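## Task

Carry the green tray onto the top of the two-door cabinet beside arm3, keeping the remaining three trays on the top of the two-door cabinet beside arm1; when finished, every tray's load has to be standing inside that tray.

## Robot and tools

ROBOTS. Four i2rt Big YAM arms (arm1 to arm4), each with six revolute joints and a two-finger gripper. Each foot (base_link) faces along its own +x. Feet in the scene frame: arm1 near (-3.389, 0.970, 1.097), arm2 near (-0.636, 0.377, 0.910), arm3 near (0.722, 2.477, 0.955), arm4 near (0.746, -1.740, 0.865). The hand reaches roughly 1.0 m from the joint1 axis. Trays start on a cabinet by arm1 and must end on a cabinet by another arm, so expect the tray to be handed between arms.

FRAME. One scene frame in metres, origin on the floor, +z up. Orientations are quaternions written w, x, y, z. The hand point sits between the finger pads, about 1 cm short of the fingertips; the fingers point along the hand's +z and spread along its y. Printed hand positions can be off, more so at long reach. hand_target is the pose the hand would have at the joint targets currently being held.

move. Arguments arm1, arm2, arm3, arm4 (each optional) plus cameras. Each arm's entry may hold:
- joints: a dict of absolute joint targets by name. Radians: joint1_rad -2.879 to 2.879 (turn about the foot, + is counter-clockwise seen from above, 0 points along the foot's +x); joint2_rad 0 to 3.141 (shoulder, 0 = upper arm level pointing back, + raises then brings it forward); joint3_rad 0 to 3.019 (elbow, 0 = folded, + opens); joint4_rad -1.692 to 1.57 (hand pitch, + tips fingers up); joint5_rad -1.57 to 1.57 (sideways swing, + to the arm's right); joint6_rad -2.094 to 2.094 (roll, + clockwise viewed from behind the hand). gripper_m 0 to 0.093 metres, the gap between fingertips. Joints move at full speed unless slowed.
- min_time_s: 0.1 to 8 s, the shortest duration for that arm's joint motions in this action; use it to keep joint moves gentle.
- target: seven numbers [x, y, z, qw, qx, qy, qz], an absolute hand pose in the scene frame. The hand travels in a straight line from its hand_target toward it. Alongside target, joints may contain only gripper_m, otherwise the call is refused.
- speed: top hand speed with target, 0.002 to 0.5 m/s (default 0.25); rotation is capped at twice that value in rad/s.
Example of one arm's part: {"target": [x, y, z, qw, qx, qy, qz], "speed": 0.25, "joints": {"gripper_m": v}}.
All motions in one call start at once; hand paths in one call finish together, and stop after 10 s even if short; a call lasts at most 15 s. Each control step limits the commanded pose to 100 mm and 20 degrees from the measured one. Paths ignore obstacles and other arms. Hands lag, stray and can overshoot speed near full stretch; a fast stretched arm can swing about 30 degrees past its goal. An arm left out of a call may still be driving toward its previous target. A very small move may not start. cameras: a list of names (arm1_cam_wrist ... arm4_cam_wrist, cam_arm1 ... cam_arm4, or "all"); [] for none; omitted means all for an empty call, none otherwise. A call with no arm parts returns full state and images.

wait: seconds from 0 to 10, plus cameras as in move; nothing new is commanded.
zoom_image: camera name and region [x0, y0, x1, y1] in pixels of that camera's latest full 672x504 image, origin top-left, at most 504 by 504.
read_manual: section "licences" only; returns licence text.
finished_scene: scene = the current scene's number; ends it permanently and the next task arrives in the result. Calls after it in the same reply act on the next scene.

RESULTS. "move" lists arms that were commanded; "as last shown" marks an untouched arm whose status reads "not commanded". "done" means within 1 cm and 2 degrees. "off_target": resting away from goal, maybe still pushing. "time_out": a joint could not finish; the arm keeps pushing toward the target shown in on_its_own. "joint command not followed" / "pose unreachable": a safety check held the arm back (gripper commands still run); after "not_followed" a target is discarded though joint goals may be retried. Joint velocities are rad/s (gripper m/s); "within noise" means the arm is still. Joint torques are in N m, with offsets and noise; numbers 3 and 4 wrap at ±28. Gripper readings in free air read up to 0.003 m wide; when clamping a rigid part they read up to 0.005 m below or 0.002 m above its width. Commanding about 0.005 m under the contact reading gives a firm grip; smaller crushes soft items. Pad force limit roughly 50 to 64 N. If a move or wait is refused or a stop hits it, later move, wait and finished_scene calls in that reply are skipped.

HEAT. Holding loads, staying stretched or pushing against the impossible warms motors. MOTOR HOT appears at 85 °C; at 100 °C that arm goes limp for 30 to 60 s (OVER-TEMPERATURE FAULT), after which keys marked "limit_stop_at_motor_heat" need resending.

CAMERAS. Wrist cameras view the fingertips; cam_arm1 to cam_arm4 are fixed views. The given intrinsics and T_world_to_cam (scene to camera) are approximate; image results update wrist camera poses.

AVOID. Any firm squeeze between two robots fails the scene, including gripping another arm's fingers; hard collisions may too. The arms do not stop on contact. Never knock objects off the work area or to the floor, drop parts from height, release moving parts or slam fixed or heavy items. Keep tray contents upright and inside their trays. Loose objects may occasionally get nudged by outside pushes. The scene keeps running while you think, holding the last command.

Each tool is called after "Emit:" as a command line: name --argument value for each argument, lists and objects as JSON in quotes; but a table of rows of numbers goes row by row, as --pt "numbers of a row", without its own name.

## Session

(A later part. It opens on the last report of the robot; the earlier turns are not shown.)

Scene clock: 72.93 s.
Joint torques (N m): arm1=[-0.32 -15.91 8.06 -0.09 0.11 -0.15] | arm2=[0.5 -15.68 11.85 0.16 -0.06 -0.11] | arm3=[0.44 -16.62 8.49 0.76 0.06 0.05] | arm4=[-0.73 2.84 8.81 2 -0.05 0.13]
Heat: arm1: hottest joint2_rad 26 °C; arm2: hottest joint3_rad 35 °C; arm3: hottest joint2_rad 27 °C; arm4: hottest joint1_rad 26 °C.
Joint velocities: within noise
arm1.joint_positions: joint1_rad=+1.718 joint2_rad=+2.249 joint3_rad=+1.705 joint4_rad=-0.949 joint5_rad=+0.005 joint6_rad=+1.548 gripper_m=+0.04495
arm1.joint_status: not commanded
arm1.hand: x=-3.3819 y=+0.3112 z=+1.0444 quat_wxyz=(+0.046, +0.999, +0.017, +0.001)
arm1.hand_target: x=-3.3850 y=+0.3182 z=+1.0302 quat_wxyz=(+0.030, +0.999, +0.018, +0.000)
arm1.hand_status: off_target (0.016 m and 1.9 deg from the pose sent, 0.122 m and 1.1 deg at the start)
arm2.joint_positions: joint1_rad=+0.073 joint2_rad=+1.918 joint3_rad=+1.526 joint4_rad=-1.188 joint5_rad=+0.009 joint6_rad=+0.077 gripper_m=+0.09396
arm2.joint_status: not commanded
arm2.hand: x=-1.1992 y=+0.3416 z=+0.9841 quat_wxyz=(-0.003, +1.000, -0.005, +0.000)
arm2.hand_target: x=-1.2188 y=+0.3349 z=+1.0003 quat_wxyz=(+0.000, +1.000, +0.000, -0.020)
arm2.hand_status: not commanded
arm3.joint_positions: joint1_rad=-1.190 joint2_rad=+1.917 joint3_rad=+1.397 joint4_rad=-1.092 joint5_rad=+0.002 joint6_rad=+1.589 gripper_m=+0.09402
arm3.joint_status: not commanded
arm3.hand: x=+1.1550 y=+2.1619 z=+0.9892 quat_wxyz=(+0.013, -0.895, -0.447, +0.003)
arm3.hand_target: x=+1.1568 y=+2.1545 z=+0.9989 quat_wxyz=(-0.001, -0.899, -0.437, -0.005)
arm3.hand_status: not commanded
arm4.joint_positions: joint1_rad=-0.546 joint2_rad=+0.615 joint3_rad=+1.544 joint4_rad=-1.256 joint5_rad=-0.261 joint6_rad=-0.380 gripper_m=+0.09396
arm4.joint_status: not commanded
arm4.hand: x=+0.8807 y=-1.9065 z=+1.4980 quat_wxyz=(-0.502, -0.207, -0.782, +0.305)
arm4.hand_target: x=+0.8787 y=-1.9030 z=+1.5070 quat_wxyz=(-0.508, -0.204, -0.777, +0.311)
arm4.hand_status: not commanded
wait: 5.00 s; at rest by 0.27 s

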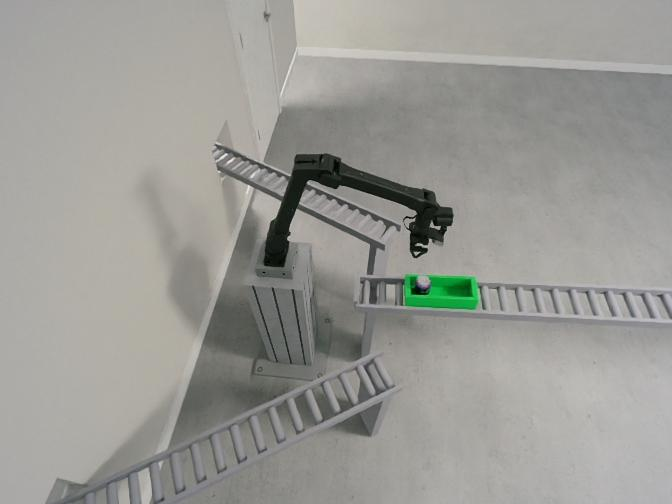

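Emit:
wait --seconds 1 --cameras '["arm2_cam_wrist","cam_arm2"]'

Emit:
zoom_image --camera "cam_arm2" --region '[330, 220, 490, 330]'

Scene clock: 74.20 s.
Joint torques (N m): arm1=[-0.32 -15.85 8.06 -0.08 0.11 -0.15] | arm2=[0.5 -15.74 11.85 0.16 -0.06 -0.11] | arm3=[0.26 -16.56 8.51 0.73 0.05 0.04] | arm4=[-0.73 2.84 8.83 2 -0.04 0.13]
Heat: arm1: hottest joint2_rad 26 °C; arm2: hottest joint3_rad 35 °C; arm3: hottest joint2_rad 27 °C; arm4: hottest joint1_rad 26 °C.
Joint velocities: within noise
arm1.joint_positions: joint1_rad=+1.718 joint2_rad=+2.249 joint3_rad=+1.705 joint4_rad=-0.949 joint5_rad=+0.005 joint6_rad=+1.548 gripper_m=+0.04495
arm1.joint_status: not commanded
arm1.hand: x=-3.3819 y=+0.3112 z=+1.0444 quat_wxyz=(+0.046, +0.999, +0.017, +0.001)
arm1.hand_target: x=-3.3850 y=+0.3182 z=+1.0302 quat_wxyz=(+0.030, +0.999, +0.018, +0.000)
arm1.hand_status: off_target (0.016 m and 1.9 deg from the pose sent, 0.122 m and 1.1 deg at the start)
arm2.joint_positions: joint1_rad=+0.073 joint2_rad=+1.918 joint3_rad=+1.526 joint4_rad=-1.188 joint5_rad=+0.009 joint6_rad=+0.077 gripper_m=+0.09396
arm2.joint_status: not commanded
arm2.hand: x=-1.1992 y=+0.3416 z=+0.9841 quat_wxyz=(-0.003, +1.000, -0.005, +0.000)
arm2.hand_target: x=-1.2188 y=+0.3349 z=+1.0003 quat_wxyz=(+0.000, +1.000, +0.000, -0.020)
arm2.hand_status: not commanded
arm3.joint_positions: joint1_rad=-1.190 joint2_rad=+1.917 joint3_rad=+1.397 joint4_rad=-1.092 joint5_rad=+0.002 joint6_rad=+1.589 gripper_m=+0.09402
arm3.joint_status: not commanded
arm3.hand: x=+1.1550 y=+2.1619 z=+0.9892 quat_wxyz=(+0.013, -0.895, -0.447, +0.003)
arm3.hand_target: x=+1.1568 y=+2.1545 z=+0.9989 quat_wxyz=(-0.001, -0.899, -0.437, -0.005)
arm3.hand_status: not commanded
arm4.joint_positions: joint1_rad=-0.546 joint2_rad=+0.615 joint3_rad=+1.544 joint4_rad=-1.256 joint5_rad=-0.261 joint6_rad=-0.380 gripper_m=+0.09396
arm4.joint_status: not commanded
arm4.hand: x=+0.8807 y=-1.9065 z=+1.4980 quat_wxyz=(-0.502, -0.207, -0.782, +0.305)
arm4.hand_target: x=+0.8787 y=-1.9030 z=+1.5070 quat_wxyz=(-0.508, -0.204, -0.777, +0.311)
arm4.hand_status: not commanded
wait: 1.00 s; at rest from the start
arm2_cam_wrist: T_world_to_cam=[[-0.01964, 0.99922, 0.03425, -0.40544], [0.9075, 0.00344, 0.42004, 0.71123], [0.4196, 0.03933, -0.90686, 1.47057]] pos_world=[-1.27046, 0.34484, 1.04873]

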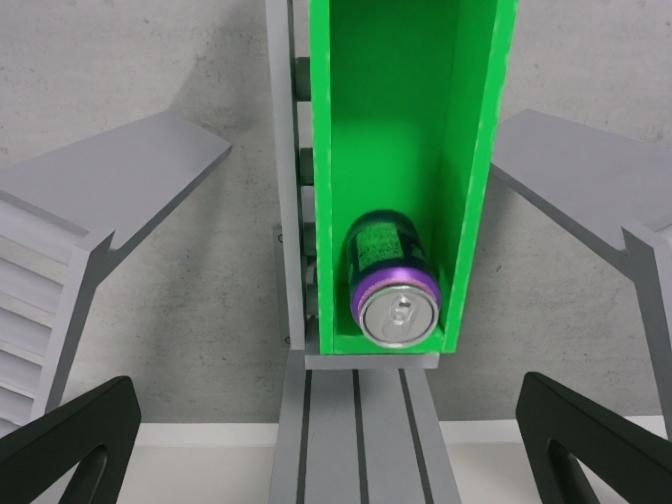

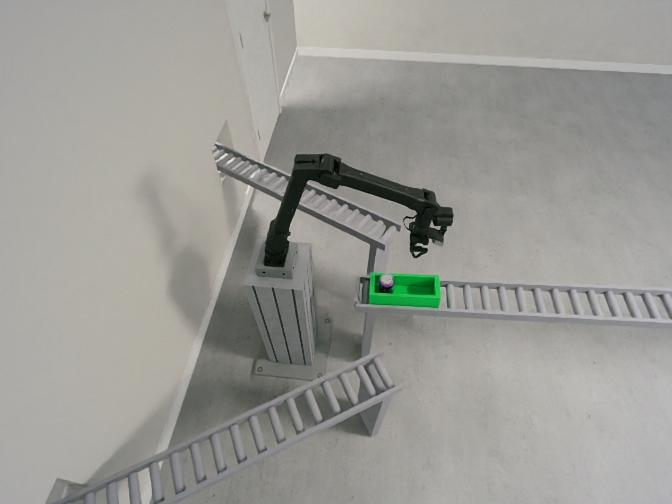

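Scaled by 3.150 from the camera's image (finer frame: 960x720).

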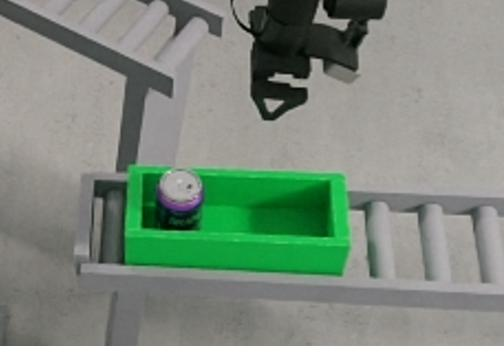

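Emit:
move --arm2 '{"target":[-1.184,0.331,0.84,0.0,1,0,-0.02],"speed":0.25,"joints":{"gripper_m":0.075}}' --arm3 '{"joints":{"joint1_rad":-1.45},"min_time_s":2}' --cameras '["arm2_cam_wrist","cam_arm2","arm3_cam_wrist"]'

Emit:
zoom_image --camera "cam_arm2" --region '[330, 220, 490, 330]'

Scene clock: 77.23 s.
Joint torques (N m): arm1=[-0.32 -15.91 8.05 -0.09 0.11 -0.15] | arm2=[0.5 -16.44 6.45 0.83 -0.04 -0.01] | arm3=[0.67 -16.73 8.44 0.75 0.07 0.05] | arm4=[-0.73 2.84 8.81 2 -0.04 0.13]
Heat: arm1: hottest joint2_rad 26 °C; arm2: hottest joint3_rad 34 °C; arm3: hottest joint2_rad 27 °C; arm4: hottest joint1_rad 26 °C.
move: arm2 done; arm3 done
Joint velocities: within noise
arm1, arm4: as last shown
arm2.joint_positions: joint1_rad=+0.084 joint2_rad=+2.063 joint3_rad=+1.317 joint4_rad=-0.805 joint5_rad=+0.008 joint6_rad=+0.079 gripper_m=+0.07507
arm2.joint_status: all done
arm2.hand: x=-1.1803 y=+0.3361 z=+0.8389 quat_wxyz=(-0.002, +1.000, +0.000, -0.014)
arm2.hand_target: x=-1.1840 y=+0.3310 z=+0.8401 quat_wxyz=(+0.000, +1.000, +0.000, -0.020)
arm2.hand_status: done (0.006 m and 0.8 deg from the pose sent, 0.145 m and 2.4 deg at the start)
arm3.joint_positions: joint1_rad=-1.445 joint2_rad=+1.917 joint3_rad=+1.397 joint4_rad=-1.092 joint5_rad=+0.001 joint6_rad=+1.589 gripper_m=+0.09402
arm3.joint_status: all done
arm3.hand: x=+1.0617 y=+2.0630 z=+0.9879 quat_wxyz=(+0.015, -0.944, -0.329, +0.000)
arm3.hand_target: x=+1.0635 y=+2.0569 z=+0.9976 quat_wxyz=(+0.000, -0.947, -0.322, -0.006)
arm3.hand_status: not commanded
pictures: arm2_cam_wrist, arm3_cam_wrist, cam_arm2
arm2_cam_wrist: T_world_to_cam=[[-0.02851, 0.99906, 0.03258, -0.40366], [0.91873, 0.01335, 0.39466, 0.78624], [0.39385, 0.04118, -0.91825, 1.30972]] pos_world=[-1.24969, 0.33885, 0.9055]
arm3_cam_wrist: T_world_to_cam=[[-0.62327, 0.78144, 0.02978, -0.97967], [0.71282, 0.55205, 0.43258, -2.28544], [0.32159, 0.29084, -0.90111, 0.04319]] pos_world=[1.00462, 2.01468, 1.05673]

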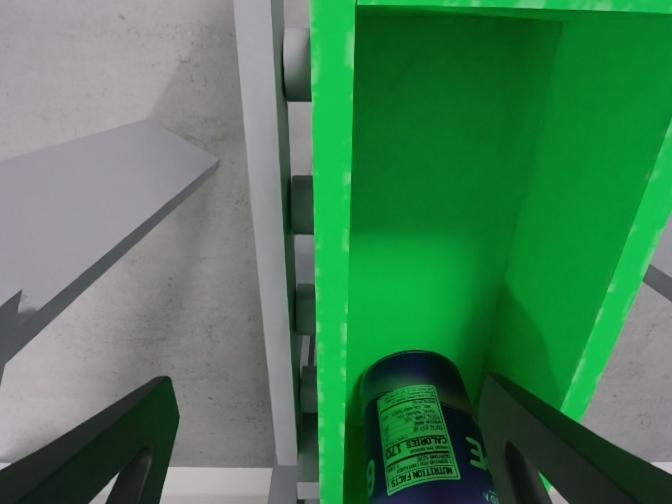

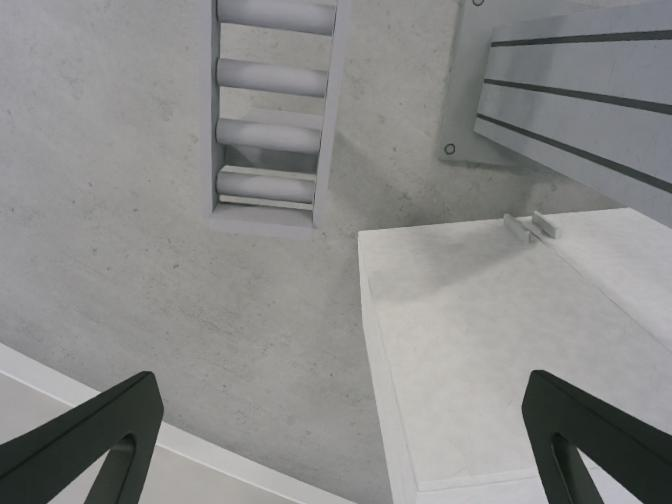

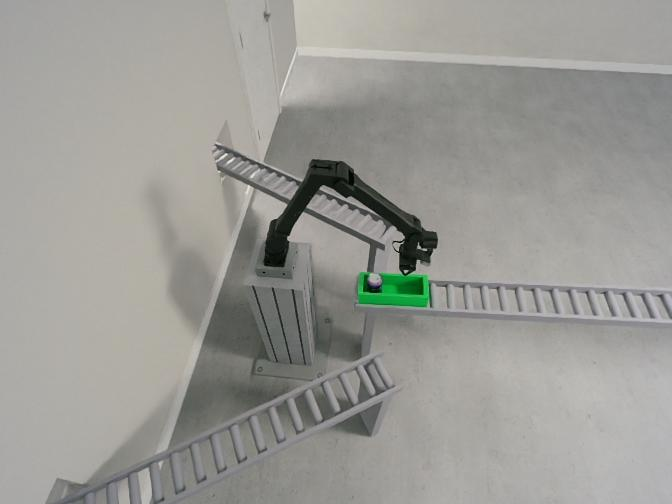

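Scaled by 3.150 from the camera's image (finer frame: 960x720).

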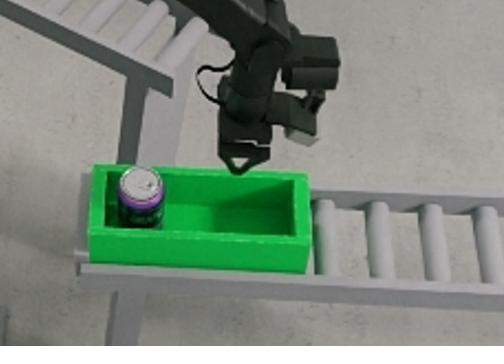

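Emit:
move --arm2 '{"target":[-1.154,0.330,0.79,0.0,1,0,-0.02],"speed":0.2}'

Emit:
move --arm2 '{"target":[-1.154,0.330,0.735,0.0,1,0,-0.02],"speed":0.12}' --cameras '["arm2_cam_wrist"]'

Scene clock: 80.40 s.
Joint torques (N m): arm1=[-0.32 -15.91 8.03 -0.08 0.11 -0.15] | arm2=[0.44 -15.27 5.23 0.87 -0.03 -0.02] | arm3=[0.85 -16.56 8.49 0.72 0.08 0.05] | arm4=[-0.73 2.78 8.81 2 -0.04 0.13]
Heat: arm1: hottest joint2_rad 26 °C; arm2: hottest joint3_rad 34 °C; arm3: hottest joint2_rad 27 °C; arm4: hottest joint1_rad 26 °C.
move: arm2 done
Joint velocities: within noise
arm1, arm3, arm4: as last shown
arm2.joint_positions: joint1_rad=+0.091 joint2_rad=+2.096 joint3_rad=+1.212 joint4_rad=-0.654 joint5_rad=+0.008 joint6_rad=+0.085 gripper_m=+0.07507
arm2.joint_status: not commanded
arm2.hand: x=-1.1553 y=+0.3344 z=+0.7948 quat_wxyz=(-0.001, +1.000, +0.000, -0.020)
arm2.hand_target: x=-1.1538 y=+0.3300 z=+0.7900 quat_wxyz=(+0.000, +1.000, +0.000, -0.020)
arm2.hand_status: done (0.007 m and 0.1 deg from the pose sent, 0.056 m and 0.8 deg at the start)
pictures: none

Scene clock: 81.63 s.
Joint torques (N m): arm1=[-0.32 -15.91 8.05 -0.08 0.11 -0.15] | arm2=[0.5 -15.74 5.24 0.83 -0.03 -0.02] | arm3=[0.67 -16.62 8.47 0.73 0.09 0.05] | arm4=[-0.73 2.78 8.83 2 -0.04 0.13]
Heat: arm1: hottest joint2_rad 26 °C; arm2: hottest joint3_rad 33 °C; arm3: hottest joint2_rad 27 °C; arm4: hottest joint1_rad 26 °C.
move: arm2 done
Joint velocities: within noise
arm1, arm3, arm4: as last shown
arm2.joint_positions: joint1_rad=+0.091 joint2_rad=+2.215 joint3_rad=+1.212 joint4_rad=-0.547 joint5_rad=+0.008 joint6_rad=+0.085 gripper_m=+0.07507
arm2.joint_status: not commanded
arm2.hand: x=-1.1490 y=+0.3348 z=+0.7364 quat_wxyz=(-0.002, +1.000, +0.000, -0.014)
arm2.hand_target: x=-1.1539 y=+0.3299 z=+0.7351 quat_wxyz=(+0.000, +1.000, +0.000, -0.020)
arm2.hand_status: done (0.007 m and 0.7 deg from the pose sent, 0.060 m and 0.2 deg at the start)
arm2_cam_wrist: T_world_to_cam=[[-0.02889, 0.99906, 0.03232, -0.39838], [0.9192, 0.01385, 0.39355, 0.79916], [0.39273, 0.04108, -0.91874, 1.20234]] pos_world=[-1.21829, 0.33755, 0.803]

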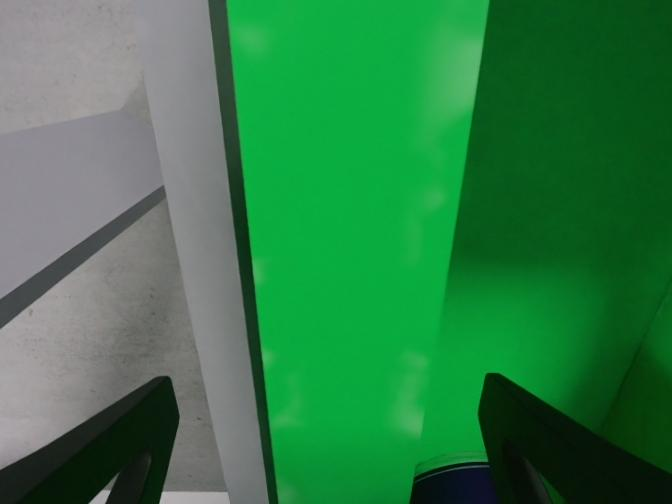

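Emit:
move --arm2 '{"joints":{"gripper_m":0.006}}'

Emit:
move --arm2 '{"target":[-1.165,0.33,0.93,0.0,1,0,-0.04],"speed":0.14}' --cameras '["cam_arm2"]'

Emit:
move --arm2 '{"target":[-1.04,0.57,0.94,-0.02,0.991,0.13,-0.03],"speed":0.2}'

Emit:
move --arm2 '{"target":[-0.927,0.80,0.91,-0.0284,0.9652,0.2613,-0.0094],"speed":0.2}' --cameras '["cam_arm2"]'

Emit:
zoom_image --camera "cam_arm2" --region '[280, 320, 420, 440]'

Scene clock: 84.03 s.
Joint torques (N m): arm1=[-0.32 -15.85 8.05 -0.08 0.11 -0.15] | arm2=[0.44 -15.74 5.24 0.81 -0.13 -0.02] | arm3=[0.73 -16.67 8.49 0.72 0.08 0.05] | arm4=[-0.73 2.78 8.81 2 -0.04 0.13]
Heat: arm1: hottest joint2_rad 26 °C; arm2: hottest joint3_rad 33 °C; arm3: hottest joint2_rad 27 °C; arm4: hottest joint1_rad 26 °C.
move: arm2 off_target
Joint velocities: within noise
arm1, arm3, arm4: as last shown
arm2.joint_positions: joint1_rad=+0.091 joint2_rad=+2.215 joint3_rad=+1.212 joint4_rad=-0.547 joint5_rad=+0.011 joint6_rad=+0.085 gripper_m=+0.01210
arm2.joint_status: gripper_m off_target (ended at +0.01213, target +0.00600)
arm2.hand: x=-1.1491 y=+0.3355 z=+0.7364 quat_wxyz=(-0.003, +1.000, +0.000, -0.014)
arm2.hand_target: x=-1.1539 y=+0.3301 z=+0.7351 quat_wxyz=(+0.000, +1.000, +0.000, -0.020)
arm2.hand_status: not commanded
pictures: none

Scene clock: 86.20 s.
Joint torques (N m): arm1=[-0.32 -15.85 8.05 -0.08 0.11 -0.15] | arm2=[0.5 -17.85 11.03 -0.27 0.28 -0.02] | arm3=[0.79 -16.67 8.46 0.72 0.07 0.04] | arm4=[-0.73 2.78 8.81 2 -0.04 0.13]
Heat: arm1: hottest joint2_rad 26 °C; arm2: hottest joint3_rad 33 °C; arm3: hottest joint2_rad 27 °C; arm4: hottest joint1_rad 26 °C.
move: arm2 off_target
Joint velocities: within noise
arm1, arm3, arm4: as last shown
arm2.joint_positions: joint1_rad=+0.091 joint2_rad=+1.898 joint3_rad=+1.204 joint4_rad=-0.893 joint5_rad=+0.003 joint6_rad=+0.085 gripper_m=+0.01210
arm2.joint_status: not commanded
arm2.hand: x=-1.1312 y=+0.3359 z=+0.8889 quat_wxyz=(+0.000, +1.000, +0.000, +0.004)
arm2.hand_target: x=-1.1626 y=+0.3302 z=+0.9307 quat_wxyz=(+0.000, +0.999, +0.000, -0.040)
arm2.hand_status: off_target (0.053 m and 5.1 deg from the pose sent, 0.194 m and 3.0 deg at the start)

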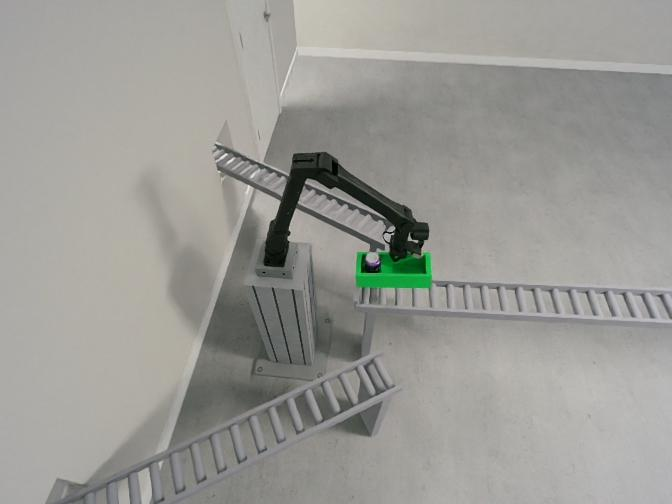

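Scene clock: 88.57 s.
Joint torques (N m): arm1=[-0.32 -15.91 8.06 -0.09 0.11 -0.15] | arm2=[-0.09 -15.74 7.2 0.51 0.3 -0.2] | arm3=[0.97 -16.67 8.5 0.79 0.08 0.05] | arm4=[-0.73 2.78 8.81 2 -0.04 0.13]
Heat: arm1: hottest joint2_rad 26 °C; arm2: hottest joint3_rad 32 °C; arm3: hottest joint2_rad 27 °C; arm4: hottest joint1_rad 26 °C.
move: arm2 off_target
Joint velocities: within noise
arm1, arm3, arm4: as last shown
arm2.joint_positions: joint1_rad=-0.435 joint2_rad=+1.711 joint3_rad=+1.015 joint4_rad=-0.870 joint5_rad=-0.001 joint6_rad=-0.693 gripper_m=+0.01210
arm2.joint_status: not commanded
arm2.hand: x=-1.0299 y=+0.5639 z=+0.9153 quat_wxyz=(+0.001, +0.992, +0.126, -0.006)
arm2.hand_target: x=-1.0396 y=+0.5698 z=+0.9396 quat_wxyz=(-0.020, +0.991, +0.130, -0.030)
arm2.hand_status: off_target (0.027 m and 3.7 deg from the pose sent, 0.256 m and 15.6 deg at the start)
pictures: none

Scene clock: 90.87 s.
Joint torques (N m): arm1=[-0.32 -15.85 8.05 -0.08 0.11 -0.15] | arm2=[-0.03 -15.56 11.63 0.2 0.19 -0.15] | arm3=[0.79 -16.67 8.43 0.7 0.08 0.04] | arm4=[-0.73 2.78 8.81 2 -0.04 0.13]
Heat: arm1: hottest joint2_rad 26 °C; arm2: hottest joint3_rad 32 °C; arm3: hottest joint2_rad 27 °C; arm4: hottest joint1_rad 26 °C.
move: arm2 off_target
Joint velocities: within noise
arm1, arm3, arm4: as last shown
arm2.joint_positions: joint1_rad=-0.959 joint2_rad=+1.867 joint3_rad=+1.125 joint4_rad=-0.869 joint5_rad=+0.003 joint6_rad=-1.485 gripper_m=+0.01210
arm2.joint_status: not commanded
arm2.hand: x=-0.9023 y=+0.7633 z=+0.8776 quat_wxyz=(+0.019, +0.966, +0.257, +0.004)
arm2.hand_target: x=-0.9253 y=+0.7975 z=+0.9119 quat_wxyz=(-0.029, +0.965, +0.261, -0.009)
arm2.hand_status: off_target (0.055 m and 5.7 deg from the pose sent, 0.258 m and 16.2 deg at the start)

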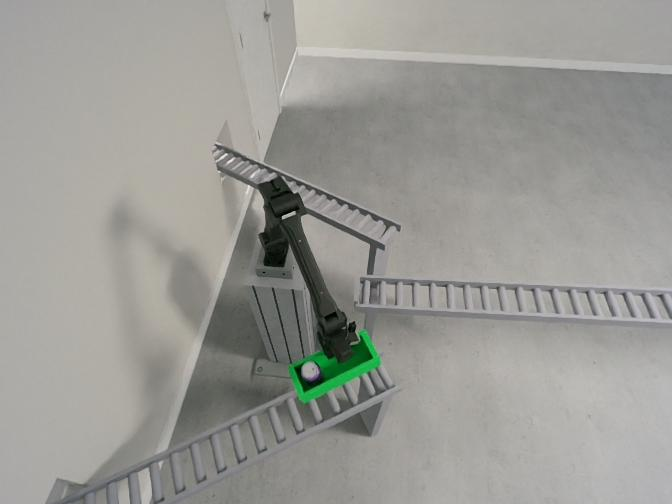

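Scaled by 3.600 from the camera's image (finer frame: 960x720).

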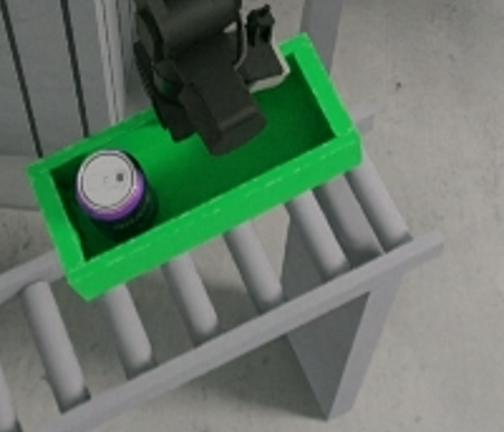

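Emit:
move --arm2 '{"target":[-0.948,0.835,0.85,-0.0473,0.9705,0.2411,-0.016],"speed":0.15}' --cameras '["cam_arm2"]'

Emit:
zoom_image --camera "cam_arm2" --region '[280, 320, 420, 440]'

Scene clock: 93.20 s.
Joint torques (N m): arm1=[-0.32 -15.91 8.05 -0.09 0.11 -0.15] | arm2=[-0.5 -17.49 10.74 0.87 0.24 -0.02] | arm3=[0.79 -16.79 8.49 0.75 0.09 0.04] | arm4=[-0.73 2.84 8.81 2 -0.04 0.13]
Heat: arm1: hottest joint2_rad 26 °C; arm2: hottest joint3_rad 32 °C; arm3: hottest joint2_rad 27 °C; arm4: hottest joint1_rad 26 °C.
move: arm2 off_target
Joint velocities: within noise
arm1.joint_positions: joint1_rad=+1.718 joint2_rad=+2.249 joint3_rad=+1.705 joint4_rad=-0.949 joint5_rad=+0.005 joint6_rad=+1.548 gripper_m=+0.04495
arm1.joint_status: not commanded
arm1.hand: x=-3.3819 y=+0.3112 z=+1.0444 quat_wxyz=(+0.046, +0.999, +0.017, +0.001)
arm1.hand_target: x=-3.3850 y=+0.3182 z=+1.0302 quat_wxyz=(+0.030, +0.999, +0.018, +0.000)
arm1.hand_status: not commanded
arm2.joint_positions: joint1_rad=-0.959 joint2_rad=+2.036 joint3_rad=+1.196 joint4_rad=-0.751 joint5_rad=+0.003 joint6_rad=-1.465 gripper_m=+0.01210
arm2.joint_status: not commanded
arm2.hand: x=-0.9219 y=+0.7908 z=+0.8172 quat_wxyz=(+0.009, +0.969, +0.248, +0.001)
arm2.hand_target: x=-0.9460 y=+0.8322 z=+0.8528 quat_wxyz=(-0.047, +0.969, +0.241, -0.016)
arm2.hand_status: off_target (0.061 m and 6.8 deg from the pose sent, 0.089 m and 8.2 deg at the start)
arm3: as last shown
arm4.joint_positions: joint1_rad=-0.546 joint2_rad=+0.615 joint3_rad=+1.544 joint4_rad=-1.256 joint5_rad=-0.261 joint6_rad=-0.380 gripper_m=+0.09396
arm4.joint_status: not commanded
arm4.hand: x=+0.8807 y=-1.9065 z=+1.4980 quat_wxyz=(-0.502, -0.207, -0.782, +0.305)
arm4.hand_target: x=+0.8787 y=-1.9030 z=+1.5070 quat_wxyz=(-0.508, -0.204, -0.777, +0.311)
arm4.hand_status: not commanded

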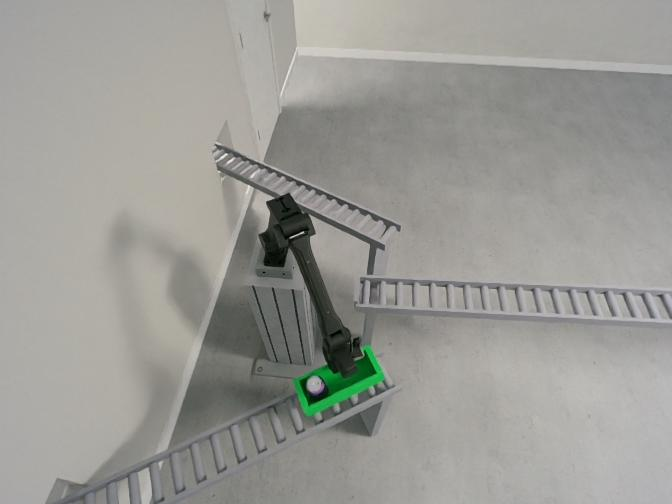

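Scaled by 3.600 from the camera's image (finer frame: 960x720).

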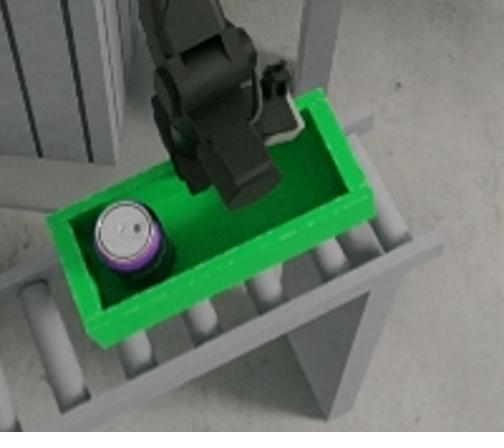

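Emit:
move --arm2 '{"target":[-0.953,0.842,0.79,-0.058,0.9736,0.2284,-0.02],"speed":0.12}' --cameras '["cam_arm2"]'

Emit:
zoom_image --camera "cam_arm2" --region '[290, 335, 410, 435]'

Scene clock: 95.40 s.
Joint torques (N m): arm1=[-0.32 -15.91 8.05 -0.08 0.11 -0.15] | arm2=[-0.44 -18.43 9.46 0.94 0.3 -0.01] | arm3=[0.79 -16.79 8.46 0.75 0.09 0.04] | arm4=[-0.73 2.84 8.81 2 -0.04 0.13]
Heat: arm1: hottest joint2_rad 26 °C; arm2: hottest joint3_rad 32 °C; arm3: hottest joint2_rad 27 °C; arm4: hottest joint1_rad 26 °C.
move: arm2 off_target
Joint velocities: within noise
arm1, arm4: as last shown
arm2.joint_positions: joint1_rad=-0.959 joint2_rad=+2.161 joint3_rad=+1.204 joint4_rad=-0.609 joint5_rad=+0.003 joint6_rad=-1.438 gripper_m=+0.01210
arm2.joint_status: not commanded
arm2.hand: x=-0.9268 y=+0.7969 z=+0.7581 quat_wxyz=(-0.002, +0.972, +0.235, -0.004)
arm2.hand_target: x=-0.9511 y=+0.8395 z=+0.7927 quat_wxyz=(-0.058, +0.972, +0.228, -0.020)
arm2.hand_status: off_target (0.061 m and 6.7 deg from the pose sent, 0.066 m and 8.4 deg at the start)
arm3.joint_positions: joint1_rad=-1.445 joint2_rad=+1.917 joint3_rad=+1.397 joint4_rad=-1.092 joint5_rad=+0.001 joint6_rad=+1.589 gripper_m=+0.09402
arm3.joint_status: not commanded
arm3.hand: x=+1.0617 y=+2.0630 z=+0.9879 quat_wxyz=(+0.015, -0.944, -0.329, +0.000)
arm3.hand_target: x=+1.0635 y=+2.0569 z=+0.9976 quat_wxyz=(+0.000, -0.947, -0.322, -0.006)
arm3.hand_status: not commanded

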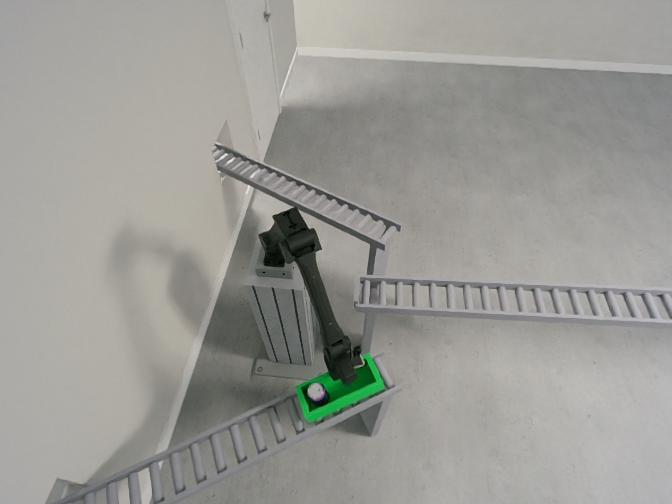

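Scaled by 4.200 from the camera's image (finer frame: 960x720).

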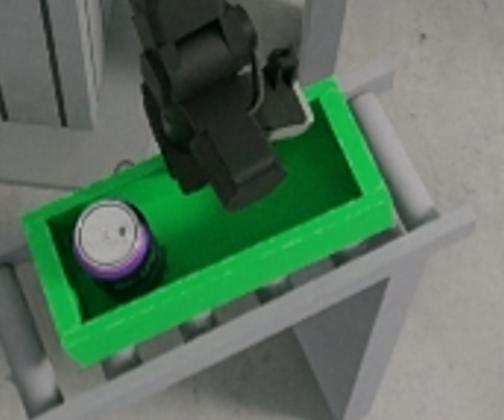

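Emit:
move --arm2 '{"target":[-0.950,0.835,0.772,-0.058,0.9736,0.2284,-0.02],"speed":0.1}' --cameras '["cam_arm2"]'

Emit:
zoom_image --camera "cam_arm2" --region '[345, 360, 405, 410]'

Emit:
zoom_image --camera "cam_arm2" --region '[285, 380, 345, 430]'

Scene clock: 97.13 s.
Joint torques (N m): arm1=[-0.32 -15.91 8.05 -0.08 0.11 -0.15] | arm2=[-0.26 -18.02 7.98 1.06 0.31 -0.03] | arm3=[0.91 -16.62 8.46 0.75 0.08 0.05] | arm4=[-0.73 2.84 8.83 2 -0.04 0.13]
Heat: arm1: hottest joint2_rad 26 °C; arm2: hottest joint3_rad 32 °C; arm3: hottest joint2_rad 27 °C; arm4: hottest joint1_rad 26 °C.
move: arm2 off_target
Joint velocities: within noise
arm1, arm3, arm4: as last shown
arm2.joint_positions: joint1_rad=-0.959 joint2_rad=+2.181 joint3_rad=+1.204 joint4_rad=-0.563 joint5_rad=+0.003 joint6_rad=-1.434 gripper_m=+0.01210
arm2.joint_status: not commanded
arm2.hand: x=-0.9299 y=+0.8014 z=+0.7482 quat_wxyz=(-0.014, +0.972, +0.233, -0.008)
arm2.hand_target: x=-0.9490 y=+0.8336 z=+0.7735 quat_wxyz=(-0.058, +0.972, +0.228, -0.020)
arm2.hand_status: off_target (0.046 m and 5.2 deg from the pose sent, 0.047 m and 6.7 deg at the start)

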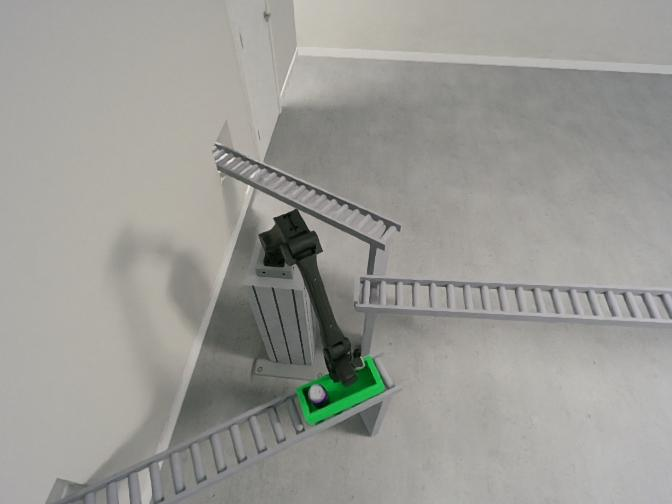

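Scaled by 8.400 from the camera's image (finer frame: 960x720).

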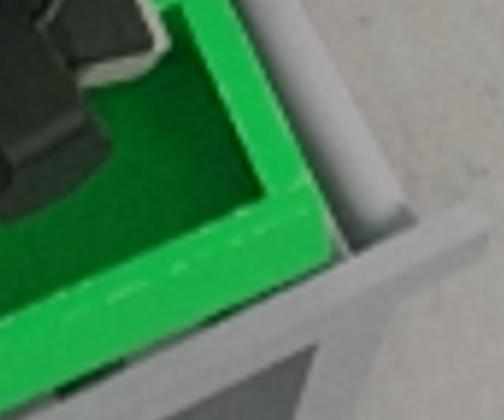

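Scaled by 8.400 from the camera's image (finer frame: 960x720).

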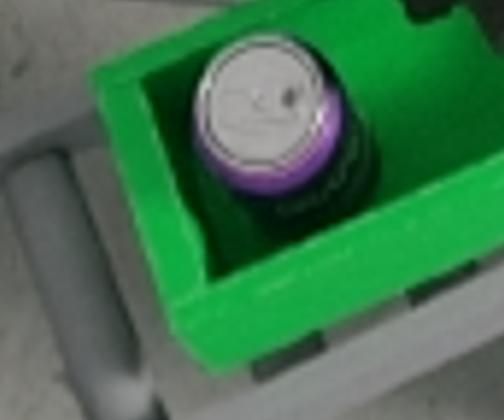

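Emit:
move --arm2 '{"target":[-0.943,0.824,0.768,-0.058,0.9716,0.2368,-0.02],"speed":0.1}' --cameras '["cam_arm2"]'

Emit:
zoom_image --camera "cam_arm2" --region '[345, 360, 405, 410]'

Emit:
zoom_image --camera "cam_arm2" --region '[285, 380, 345, 430]'

Scene clock: 98.60 s.
Joint torques (N m): arm1=[-0.32 -15.85 8.06 -0.08 0.11 -0.15] | arm2=[-0.15 -18.61 5.24 1.17 0.3 -0.19] | arm3=[0.91 -16.56 8.49 0.73 0.08 0.05] | arm4=[-0.73 2.78 8.83 2 -0.04 0.13]
Heat: arm1: hottest joint2_rad 26 °C; arm2: hottest joint3_rad 32 °C; arm3: hottest joint2_rad 27 °C; arm4: hottest joint1_rad 26 °C.
move: arm2 off_target
Joint velocities: within noise
arm1, arm3, arm4: as last shown
arm2.joint_positions: joint1_rad=-0.959 joint2_rad=+2.181 joint3_rad=+1.204 joint4_rad=-0.534 joint5_rad=+0.003 joint6_rad=-1.434 gripper_m=+0.01210
arm2.joint_status: not commanded
arm2.hand: x=-0.9341 y=+0.8073 z=+0.7485 quat_wxyz=(-0.028, +0.972, +0.233, -0.013)
arm2.hand_target: x=-0.9426 y=+0.8235 z=+0.7680 quat_wxyz=(-0.058, +0.970, +0.236, -0.020)
arm2.hand_status: off_target (0.027 m and 3.6 deg from the pose sent, 0.033 m and 5.2 deg at the start)

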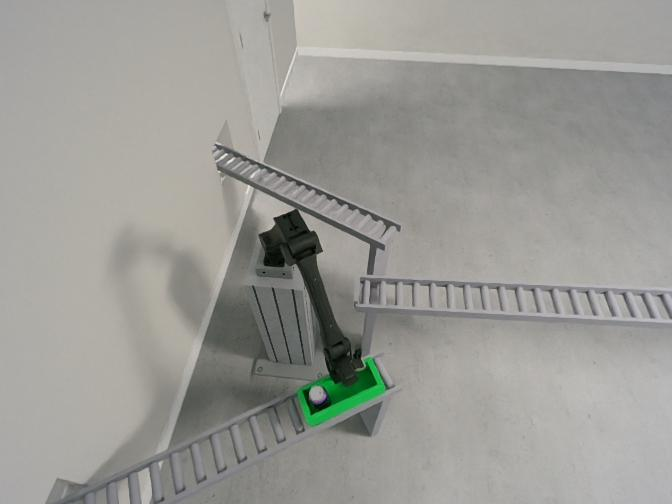

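Scaled by 8.400 from the camera's image (finer frame: 960x720).

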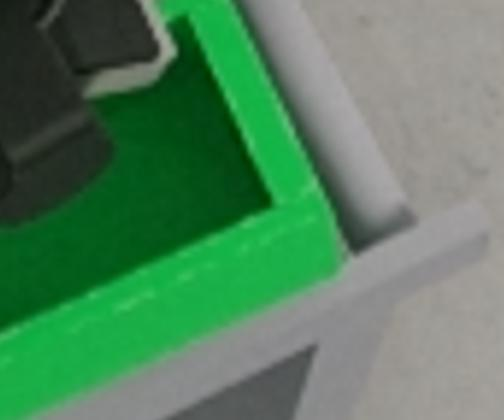

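Scaled by 8.400 from the camera's image (finer frame: 960x720).

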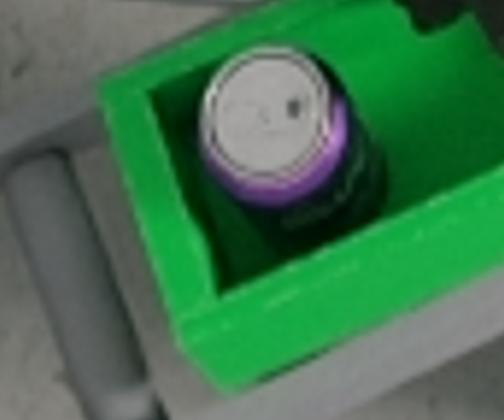

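Emit:
move --arm2 '{"target":[-0.938,0.812,0.79,-0.055,0.9716,0.2368,-0.02],"speed":0.12}'

Emit:
move --arm2 '{"target":[-0.935,0.805,0.762,-0.055,0.9716,0.2368,-0.02],"speed":0.1}' --cameras '["cam_arm2"]'

Emit:
zoom_image --camera "cam_arm2" --region '[345, 360, 405, 410]'

Emit:
zoom_image --camera "cam_arm2" --region '[285, 380, 345, 430]'

Scene clock: 100.33 s.
Joint torques (N m): arm1=[-0.32 -15.97 8.06 -0.09 0.11 -0.15] | arm2=[0.26 -19.66 5.57 0.46 0.23 -0.13] | arm3=[0.79 -16.56 8.44 0.79 0.08 0.04] | arm4=[-0.73 2.84 8.81 2 -0.04 0.13]
Heat: arm1: hottest joint2_rad 26 °C; arm2: hottest joint3_rad 32 °C; arm3: hottest joint2_rad 27 °C; arm4: hottest joint1_rad 26 °C.
move: arm2 off_target
Joint velocities: within noise
arm1, arm3, arm4: as last shown
arm2.joint_positions: joint1_rad=-0.959 joint2_rad=+2.139 joint3_rad=+1.158 joint4_rad=-0.542 joint5_rad=+0.003 joint6_rad=-1.436 gripper_m=+0.01210
arm2.joint_status: not commanded
arm2.hand: x=-0.9249 y=+0.7942 z=+0.7588 quat_wxyz=(-0.022, +0.972, +0.233, -0.011)
arm2.hand_target: x=-0.9377 y=+0.8115 z=+0.7896 quat_wxyz=(-0.055, +0.970, +0.236, -0.020)
arm2.hand_status: off_target (0.038 m and 3.9 deg from the pose sent, 0.042 m and 3.2 deg at the start)
pictures: none

Scene clock: 101.43 s.
Joint torques (N m): arm1=[-0.32 -15.91 8.06 -0.09 0.11 -0.15] | arm2=[0.44 -17.26 5.26 1.22 0.24 -0.11] | arm3=[0.73 -16.67 8.49 0.77 0.08 0.04] | arm4=[-0.73 2.84 8.81 2.02 -0.05 0.13]
Heat: arm1: hottest joint2_rad 25 °C; arm2: hottest joint3_rad 31 °C; arm3: hottest joint2_rad 27 °C; arm4: hottest joint1_rad 26 °C.
move: arm2 off_target
Joint velocities: within noise
arm1, arm3, arm4: as last shown
arm2.joint_positions: joint1_rad=-0.959 joint2_rad=+2.156 joint3_rad=+1.139 joint4_rad=-0.494 joint5_rad=+0.003 joint6_rad=-1.436 gripper_m=+0.01210
arm2.joint_status: not commanded
arm2.hand: x=-0.9229 y=+0.7911 z=+0.7471 quat_wxyz=(-0.028, +0.972, +0.233, -0.014)
arm2.hand_target: x=-0.9348 y=+0.8047 z=+0.7622 quat_wxyz=(-0.055, +0.970, +0.236, -0.020)
arm2.hand_status: off_target (0.024 m and 3.2 deg from the pose sent, 0.015 m and 3.9 deg at the start)

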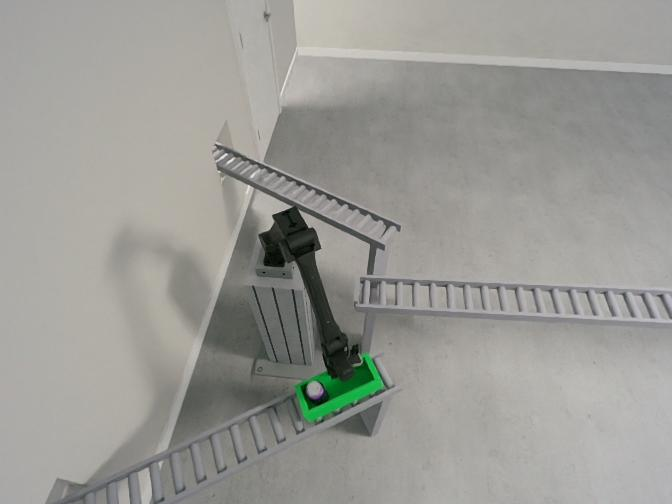

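Scaled by 8.400 from the camera's image (finer frame: 960x720).

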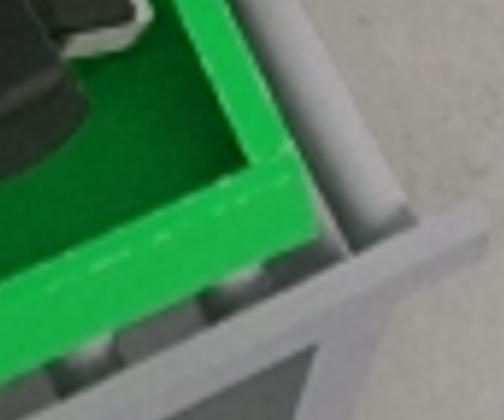

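Scaled by 8.400 from the camera's image (finer frame: 960x720).

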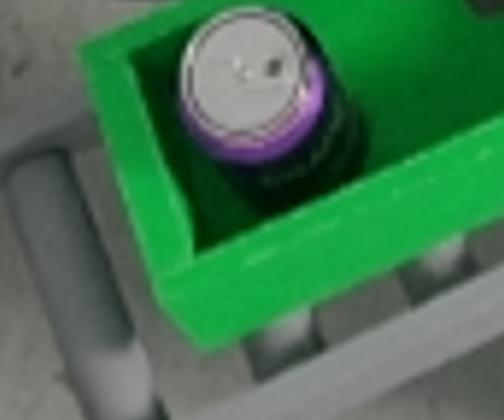

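Emit:
move --arm2 '{"target":[-0.934,0.804,0.742,-0.05,0.9716,0.2368,-0.02],"speed":0.08}' --cameras '["cam_arm2"]'

Emit:
zoom_image --camera "cam_arm2" --region '[345, 360, 405, 410]'

Emit:
zoom_image --camera "cam_arm2" --region '[285, 380, 345, 430]'

Scene clock: 103.03 s.
Joint torques (N m): arm1=[-0.32 -15.91 8.05 -0.08 0.11 -0.15] | arm2=[0.32 -17.2 5.53 0.95 0.17 -0.05] | arm3=[0.62 -16.44 8.49 0.76 0.09 0.05] | arm4=[-0.73 2.84 8.81 2 -0.04 0.13]
Heat: arm1: hottest joint2_rad 25 °C; arm2: hottest joint3_rad 31 °C; arm3: hottest joint2_rad 27 °C; arm4: hottest joint1_rad 26 °C.
move: arm2 off_target
Joint velocities: within noise
arm1, arm3, arm4: as last shown
arm2.joint_positions: joint1_rad=-0.959 joint2_rad=+2.197 joint3_rad=+1.139 joint4_rad=-0.460 joint5_rad=+0.001 joint6_rad=-1.443 gripper_m=+0.01210
arm2.joint_status: not commanded
arm2.hand: x=-0.9209 y=+0.7874 z=+0.7276 quat_wxyz=(-0.024, +0.971, +0.237, -0.013)
arm2.hand_target: x=-0.9337 y=+0.8036 z=+0.7424 quat_wxyz=(-0.050, +0.970, +0.236, -0.020)
arm2.hand_status: off_target (0.026 m and 3.1 deg from the pose sent, 0.018 m and 2.7 deg at the start)

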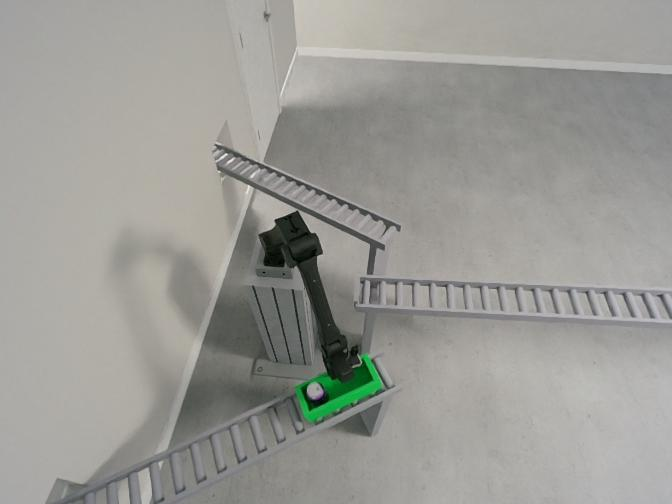

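Scaled by 8.400 from the camera's image (finer frame: 960x720).

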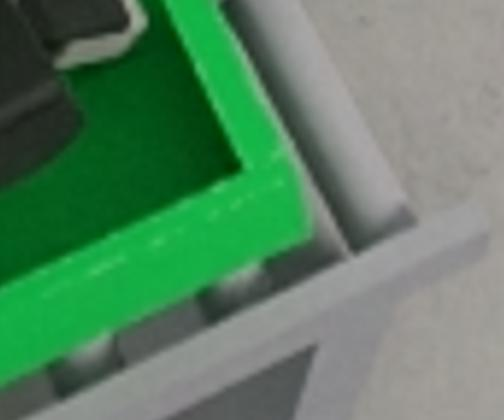

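Scaled by 8.400 from the camera's image (finer frame: 960x720).

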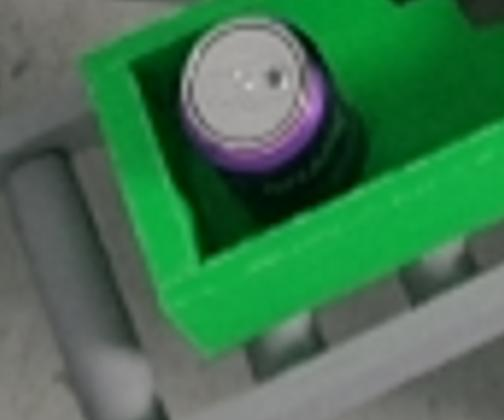

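Emit:
move --arm2 '{"target":[-0.937,0.810,0.726,-0.05,0.9716,0.2368,-0.02],"speed":0.08}'

Emit:
move --arm2 '{"target":[-0.937,0.810,0.712,-0.05,0.9716,0.2368,-0.02],"speed":0.08}' --cameras '["cam_arm2"]'

Emit:
zoom_image --camera "cam_arm2" --region '[345, 360, 405, 410]'

Emit:
zoom_image --camera "cam_arm2" --region '[285, 370, 345, 430]'

Scene clock: 104.53 s.
Joint torques (N m): arm1=[-0.32 -15.91 8.05 -0.09 0.11 -0.15] | arm2=[0.03 -14.86 7.36 1.18 -0.25 -0.07] | arm3=[0.97 -16.67 8.44 0.7 0.08 0.05] | arm4=[-0.73 2.78 8.81 1.99 -0.05 0.13]
Heat: arm1: hottest joint2_rad 25 °C; arm2: hottest joint3_rad 31 °C; arm3: hottest joint2_rad 27 °C; arm4: hottest joint1_rad 26 °C.
move: arm2 off_target
Joint velocities: within noise
arm1, arm3, arm4: as last shown
arm2.joint_positions: joint1_rad=-0.959 joint2_rad=+2.208 joint3_rad=+1.139 joint4_rad=-0.450 joint5_rad=+0.013 joint6_rad=-1.443 gripper_m=+0.01210
arm2.joint_status: not commanded
arm2.hand: x=-0.9187 y=+0.7878 z=+0.7225 quat_wxyz=(-0.026, +0.971, +0.237, -0.007)
arm2.hand_target: x=-0.9364 y=+0.8092 z=+0.7272 quat_wxyz=(-0.050, +0.970, +0.237, -0.020)
arm2.hand_status: off_target (0.029 m and 3.1 deg from the pose sent, 0.028 m and 3.1 deg at the start)
pictures: none

Scene clock: 105.50 s.
Joint torques (N m): arm1=[-0.32 -15.85 8.06 -0.08 0.11 -0.15] | arm2=[0.03 -14.1 7.23 1.51 -0.25 -0.1] | arm3=[0.67 -16.62 8.49 0.8 0.07 0.04] | arm4=[-0.73 2.84 8.81 2 -0.04 0.13]
Heat: arm1: hottest joint2_rad 25 °C; arm2: hottest joint3_rad 31 °C; arm3: hottest joint2_rad 27 °C; arm4: hottest joint1_rad 26 °C.
move: arm2 off_target
Joint velocities: within noise
arm1.joint_positions: joint1_rad=+1.718 joint2_rad=+2.249 joint3_rad=+1.705 joint4_rad=-0.949 joint5_rad=+0.005 joint6_rad=+1.548 gripper_m=+0.04495
arm1.joint_status: not commanded
arm1.hand: x=-3.3819 y=+0.3112 z=+1.0444 quat_wxyz=(+0.046, +0.999, +0.017, +0.001)
arm1.hand_target: x=-3.3850 y=+0.3182 z=+1.0302 quat_wxyz=(+0.030, +0.999, +0.018, +0.000)
arm1.hand_status: not commanded
arm2.joint_positions: joint1_rad=-0.959 joint2_rad=+2.229 joint3_rad=+1.147 joint4_rad=-0.434 joint5_rad=+0.013 joint6_rad=-1.441 gripper_m=+0.01210
arm2.joint_status: not commanded
arm2.hand: x=-0.9196 y=+0.7891 z=+0.7142 quat_wxyz=(-0.027, +0.971, +0.236, -0.008)
arm2.hand_target: x=-0.9364 y=+0.8091 z=+0.7132 quat_wxyz=(-0.050, +0.970, +0.236, -0.020)
arm2.hand_status: off_target (0.027 m and 3.0 deg from the pose sent, 0.031 m and 3.1 deg at the start)
arm3: as last shown
arm4.joint_positions: joint1_rad=-0.546 joint2_rad=+0.615 joint3_rad=+1.544 joint4_rad=-1.256 joint5_rad=-0.261 joint6_rad=-0.380 gripper_m=+0.09396
arm4.joint_status: not commanded
arm4.hand: x=+0.8807 y=-1.9065 z=+1.4980 quat_wxyz=(-0.502, -0.207, -0.782, +0.305)
arm4.hand_target: x=+0.8787 y=-1.9030 z=+1.5070 quat_wxyz=(-0.508, -0.204, -0.777, +0.311)
arm4.hand_status: not commanded

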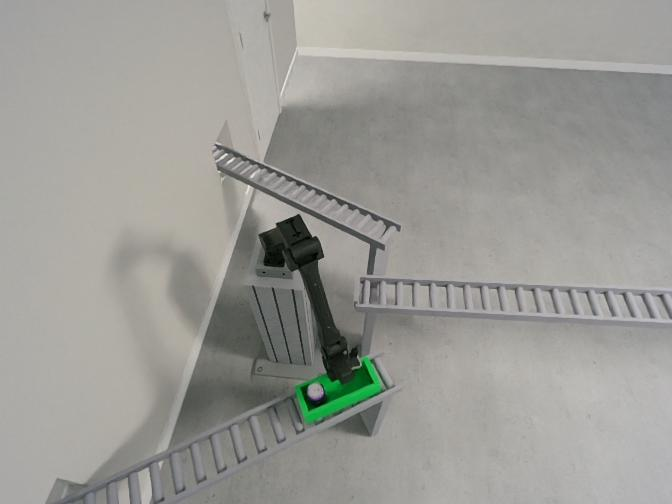

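Scaled by 8.400 from the camera's image (finer frame: 960x720).

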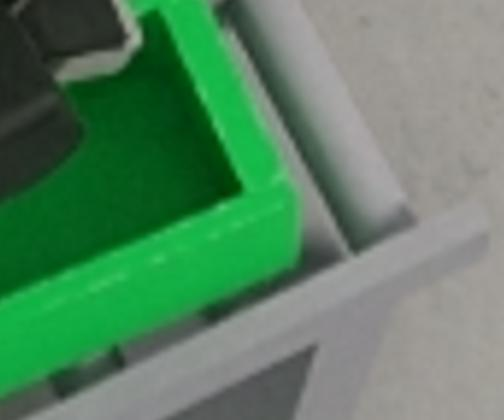

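Scaled by 8.400 from the camera's image (finer frame: 960x720).

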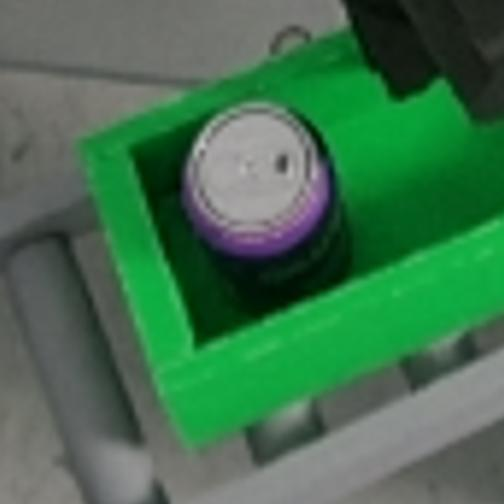

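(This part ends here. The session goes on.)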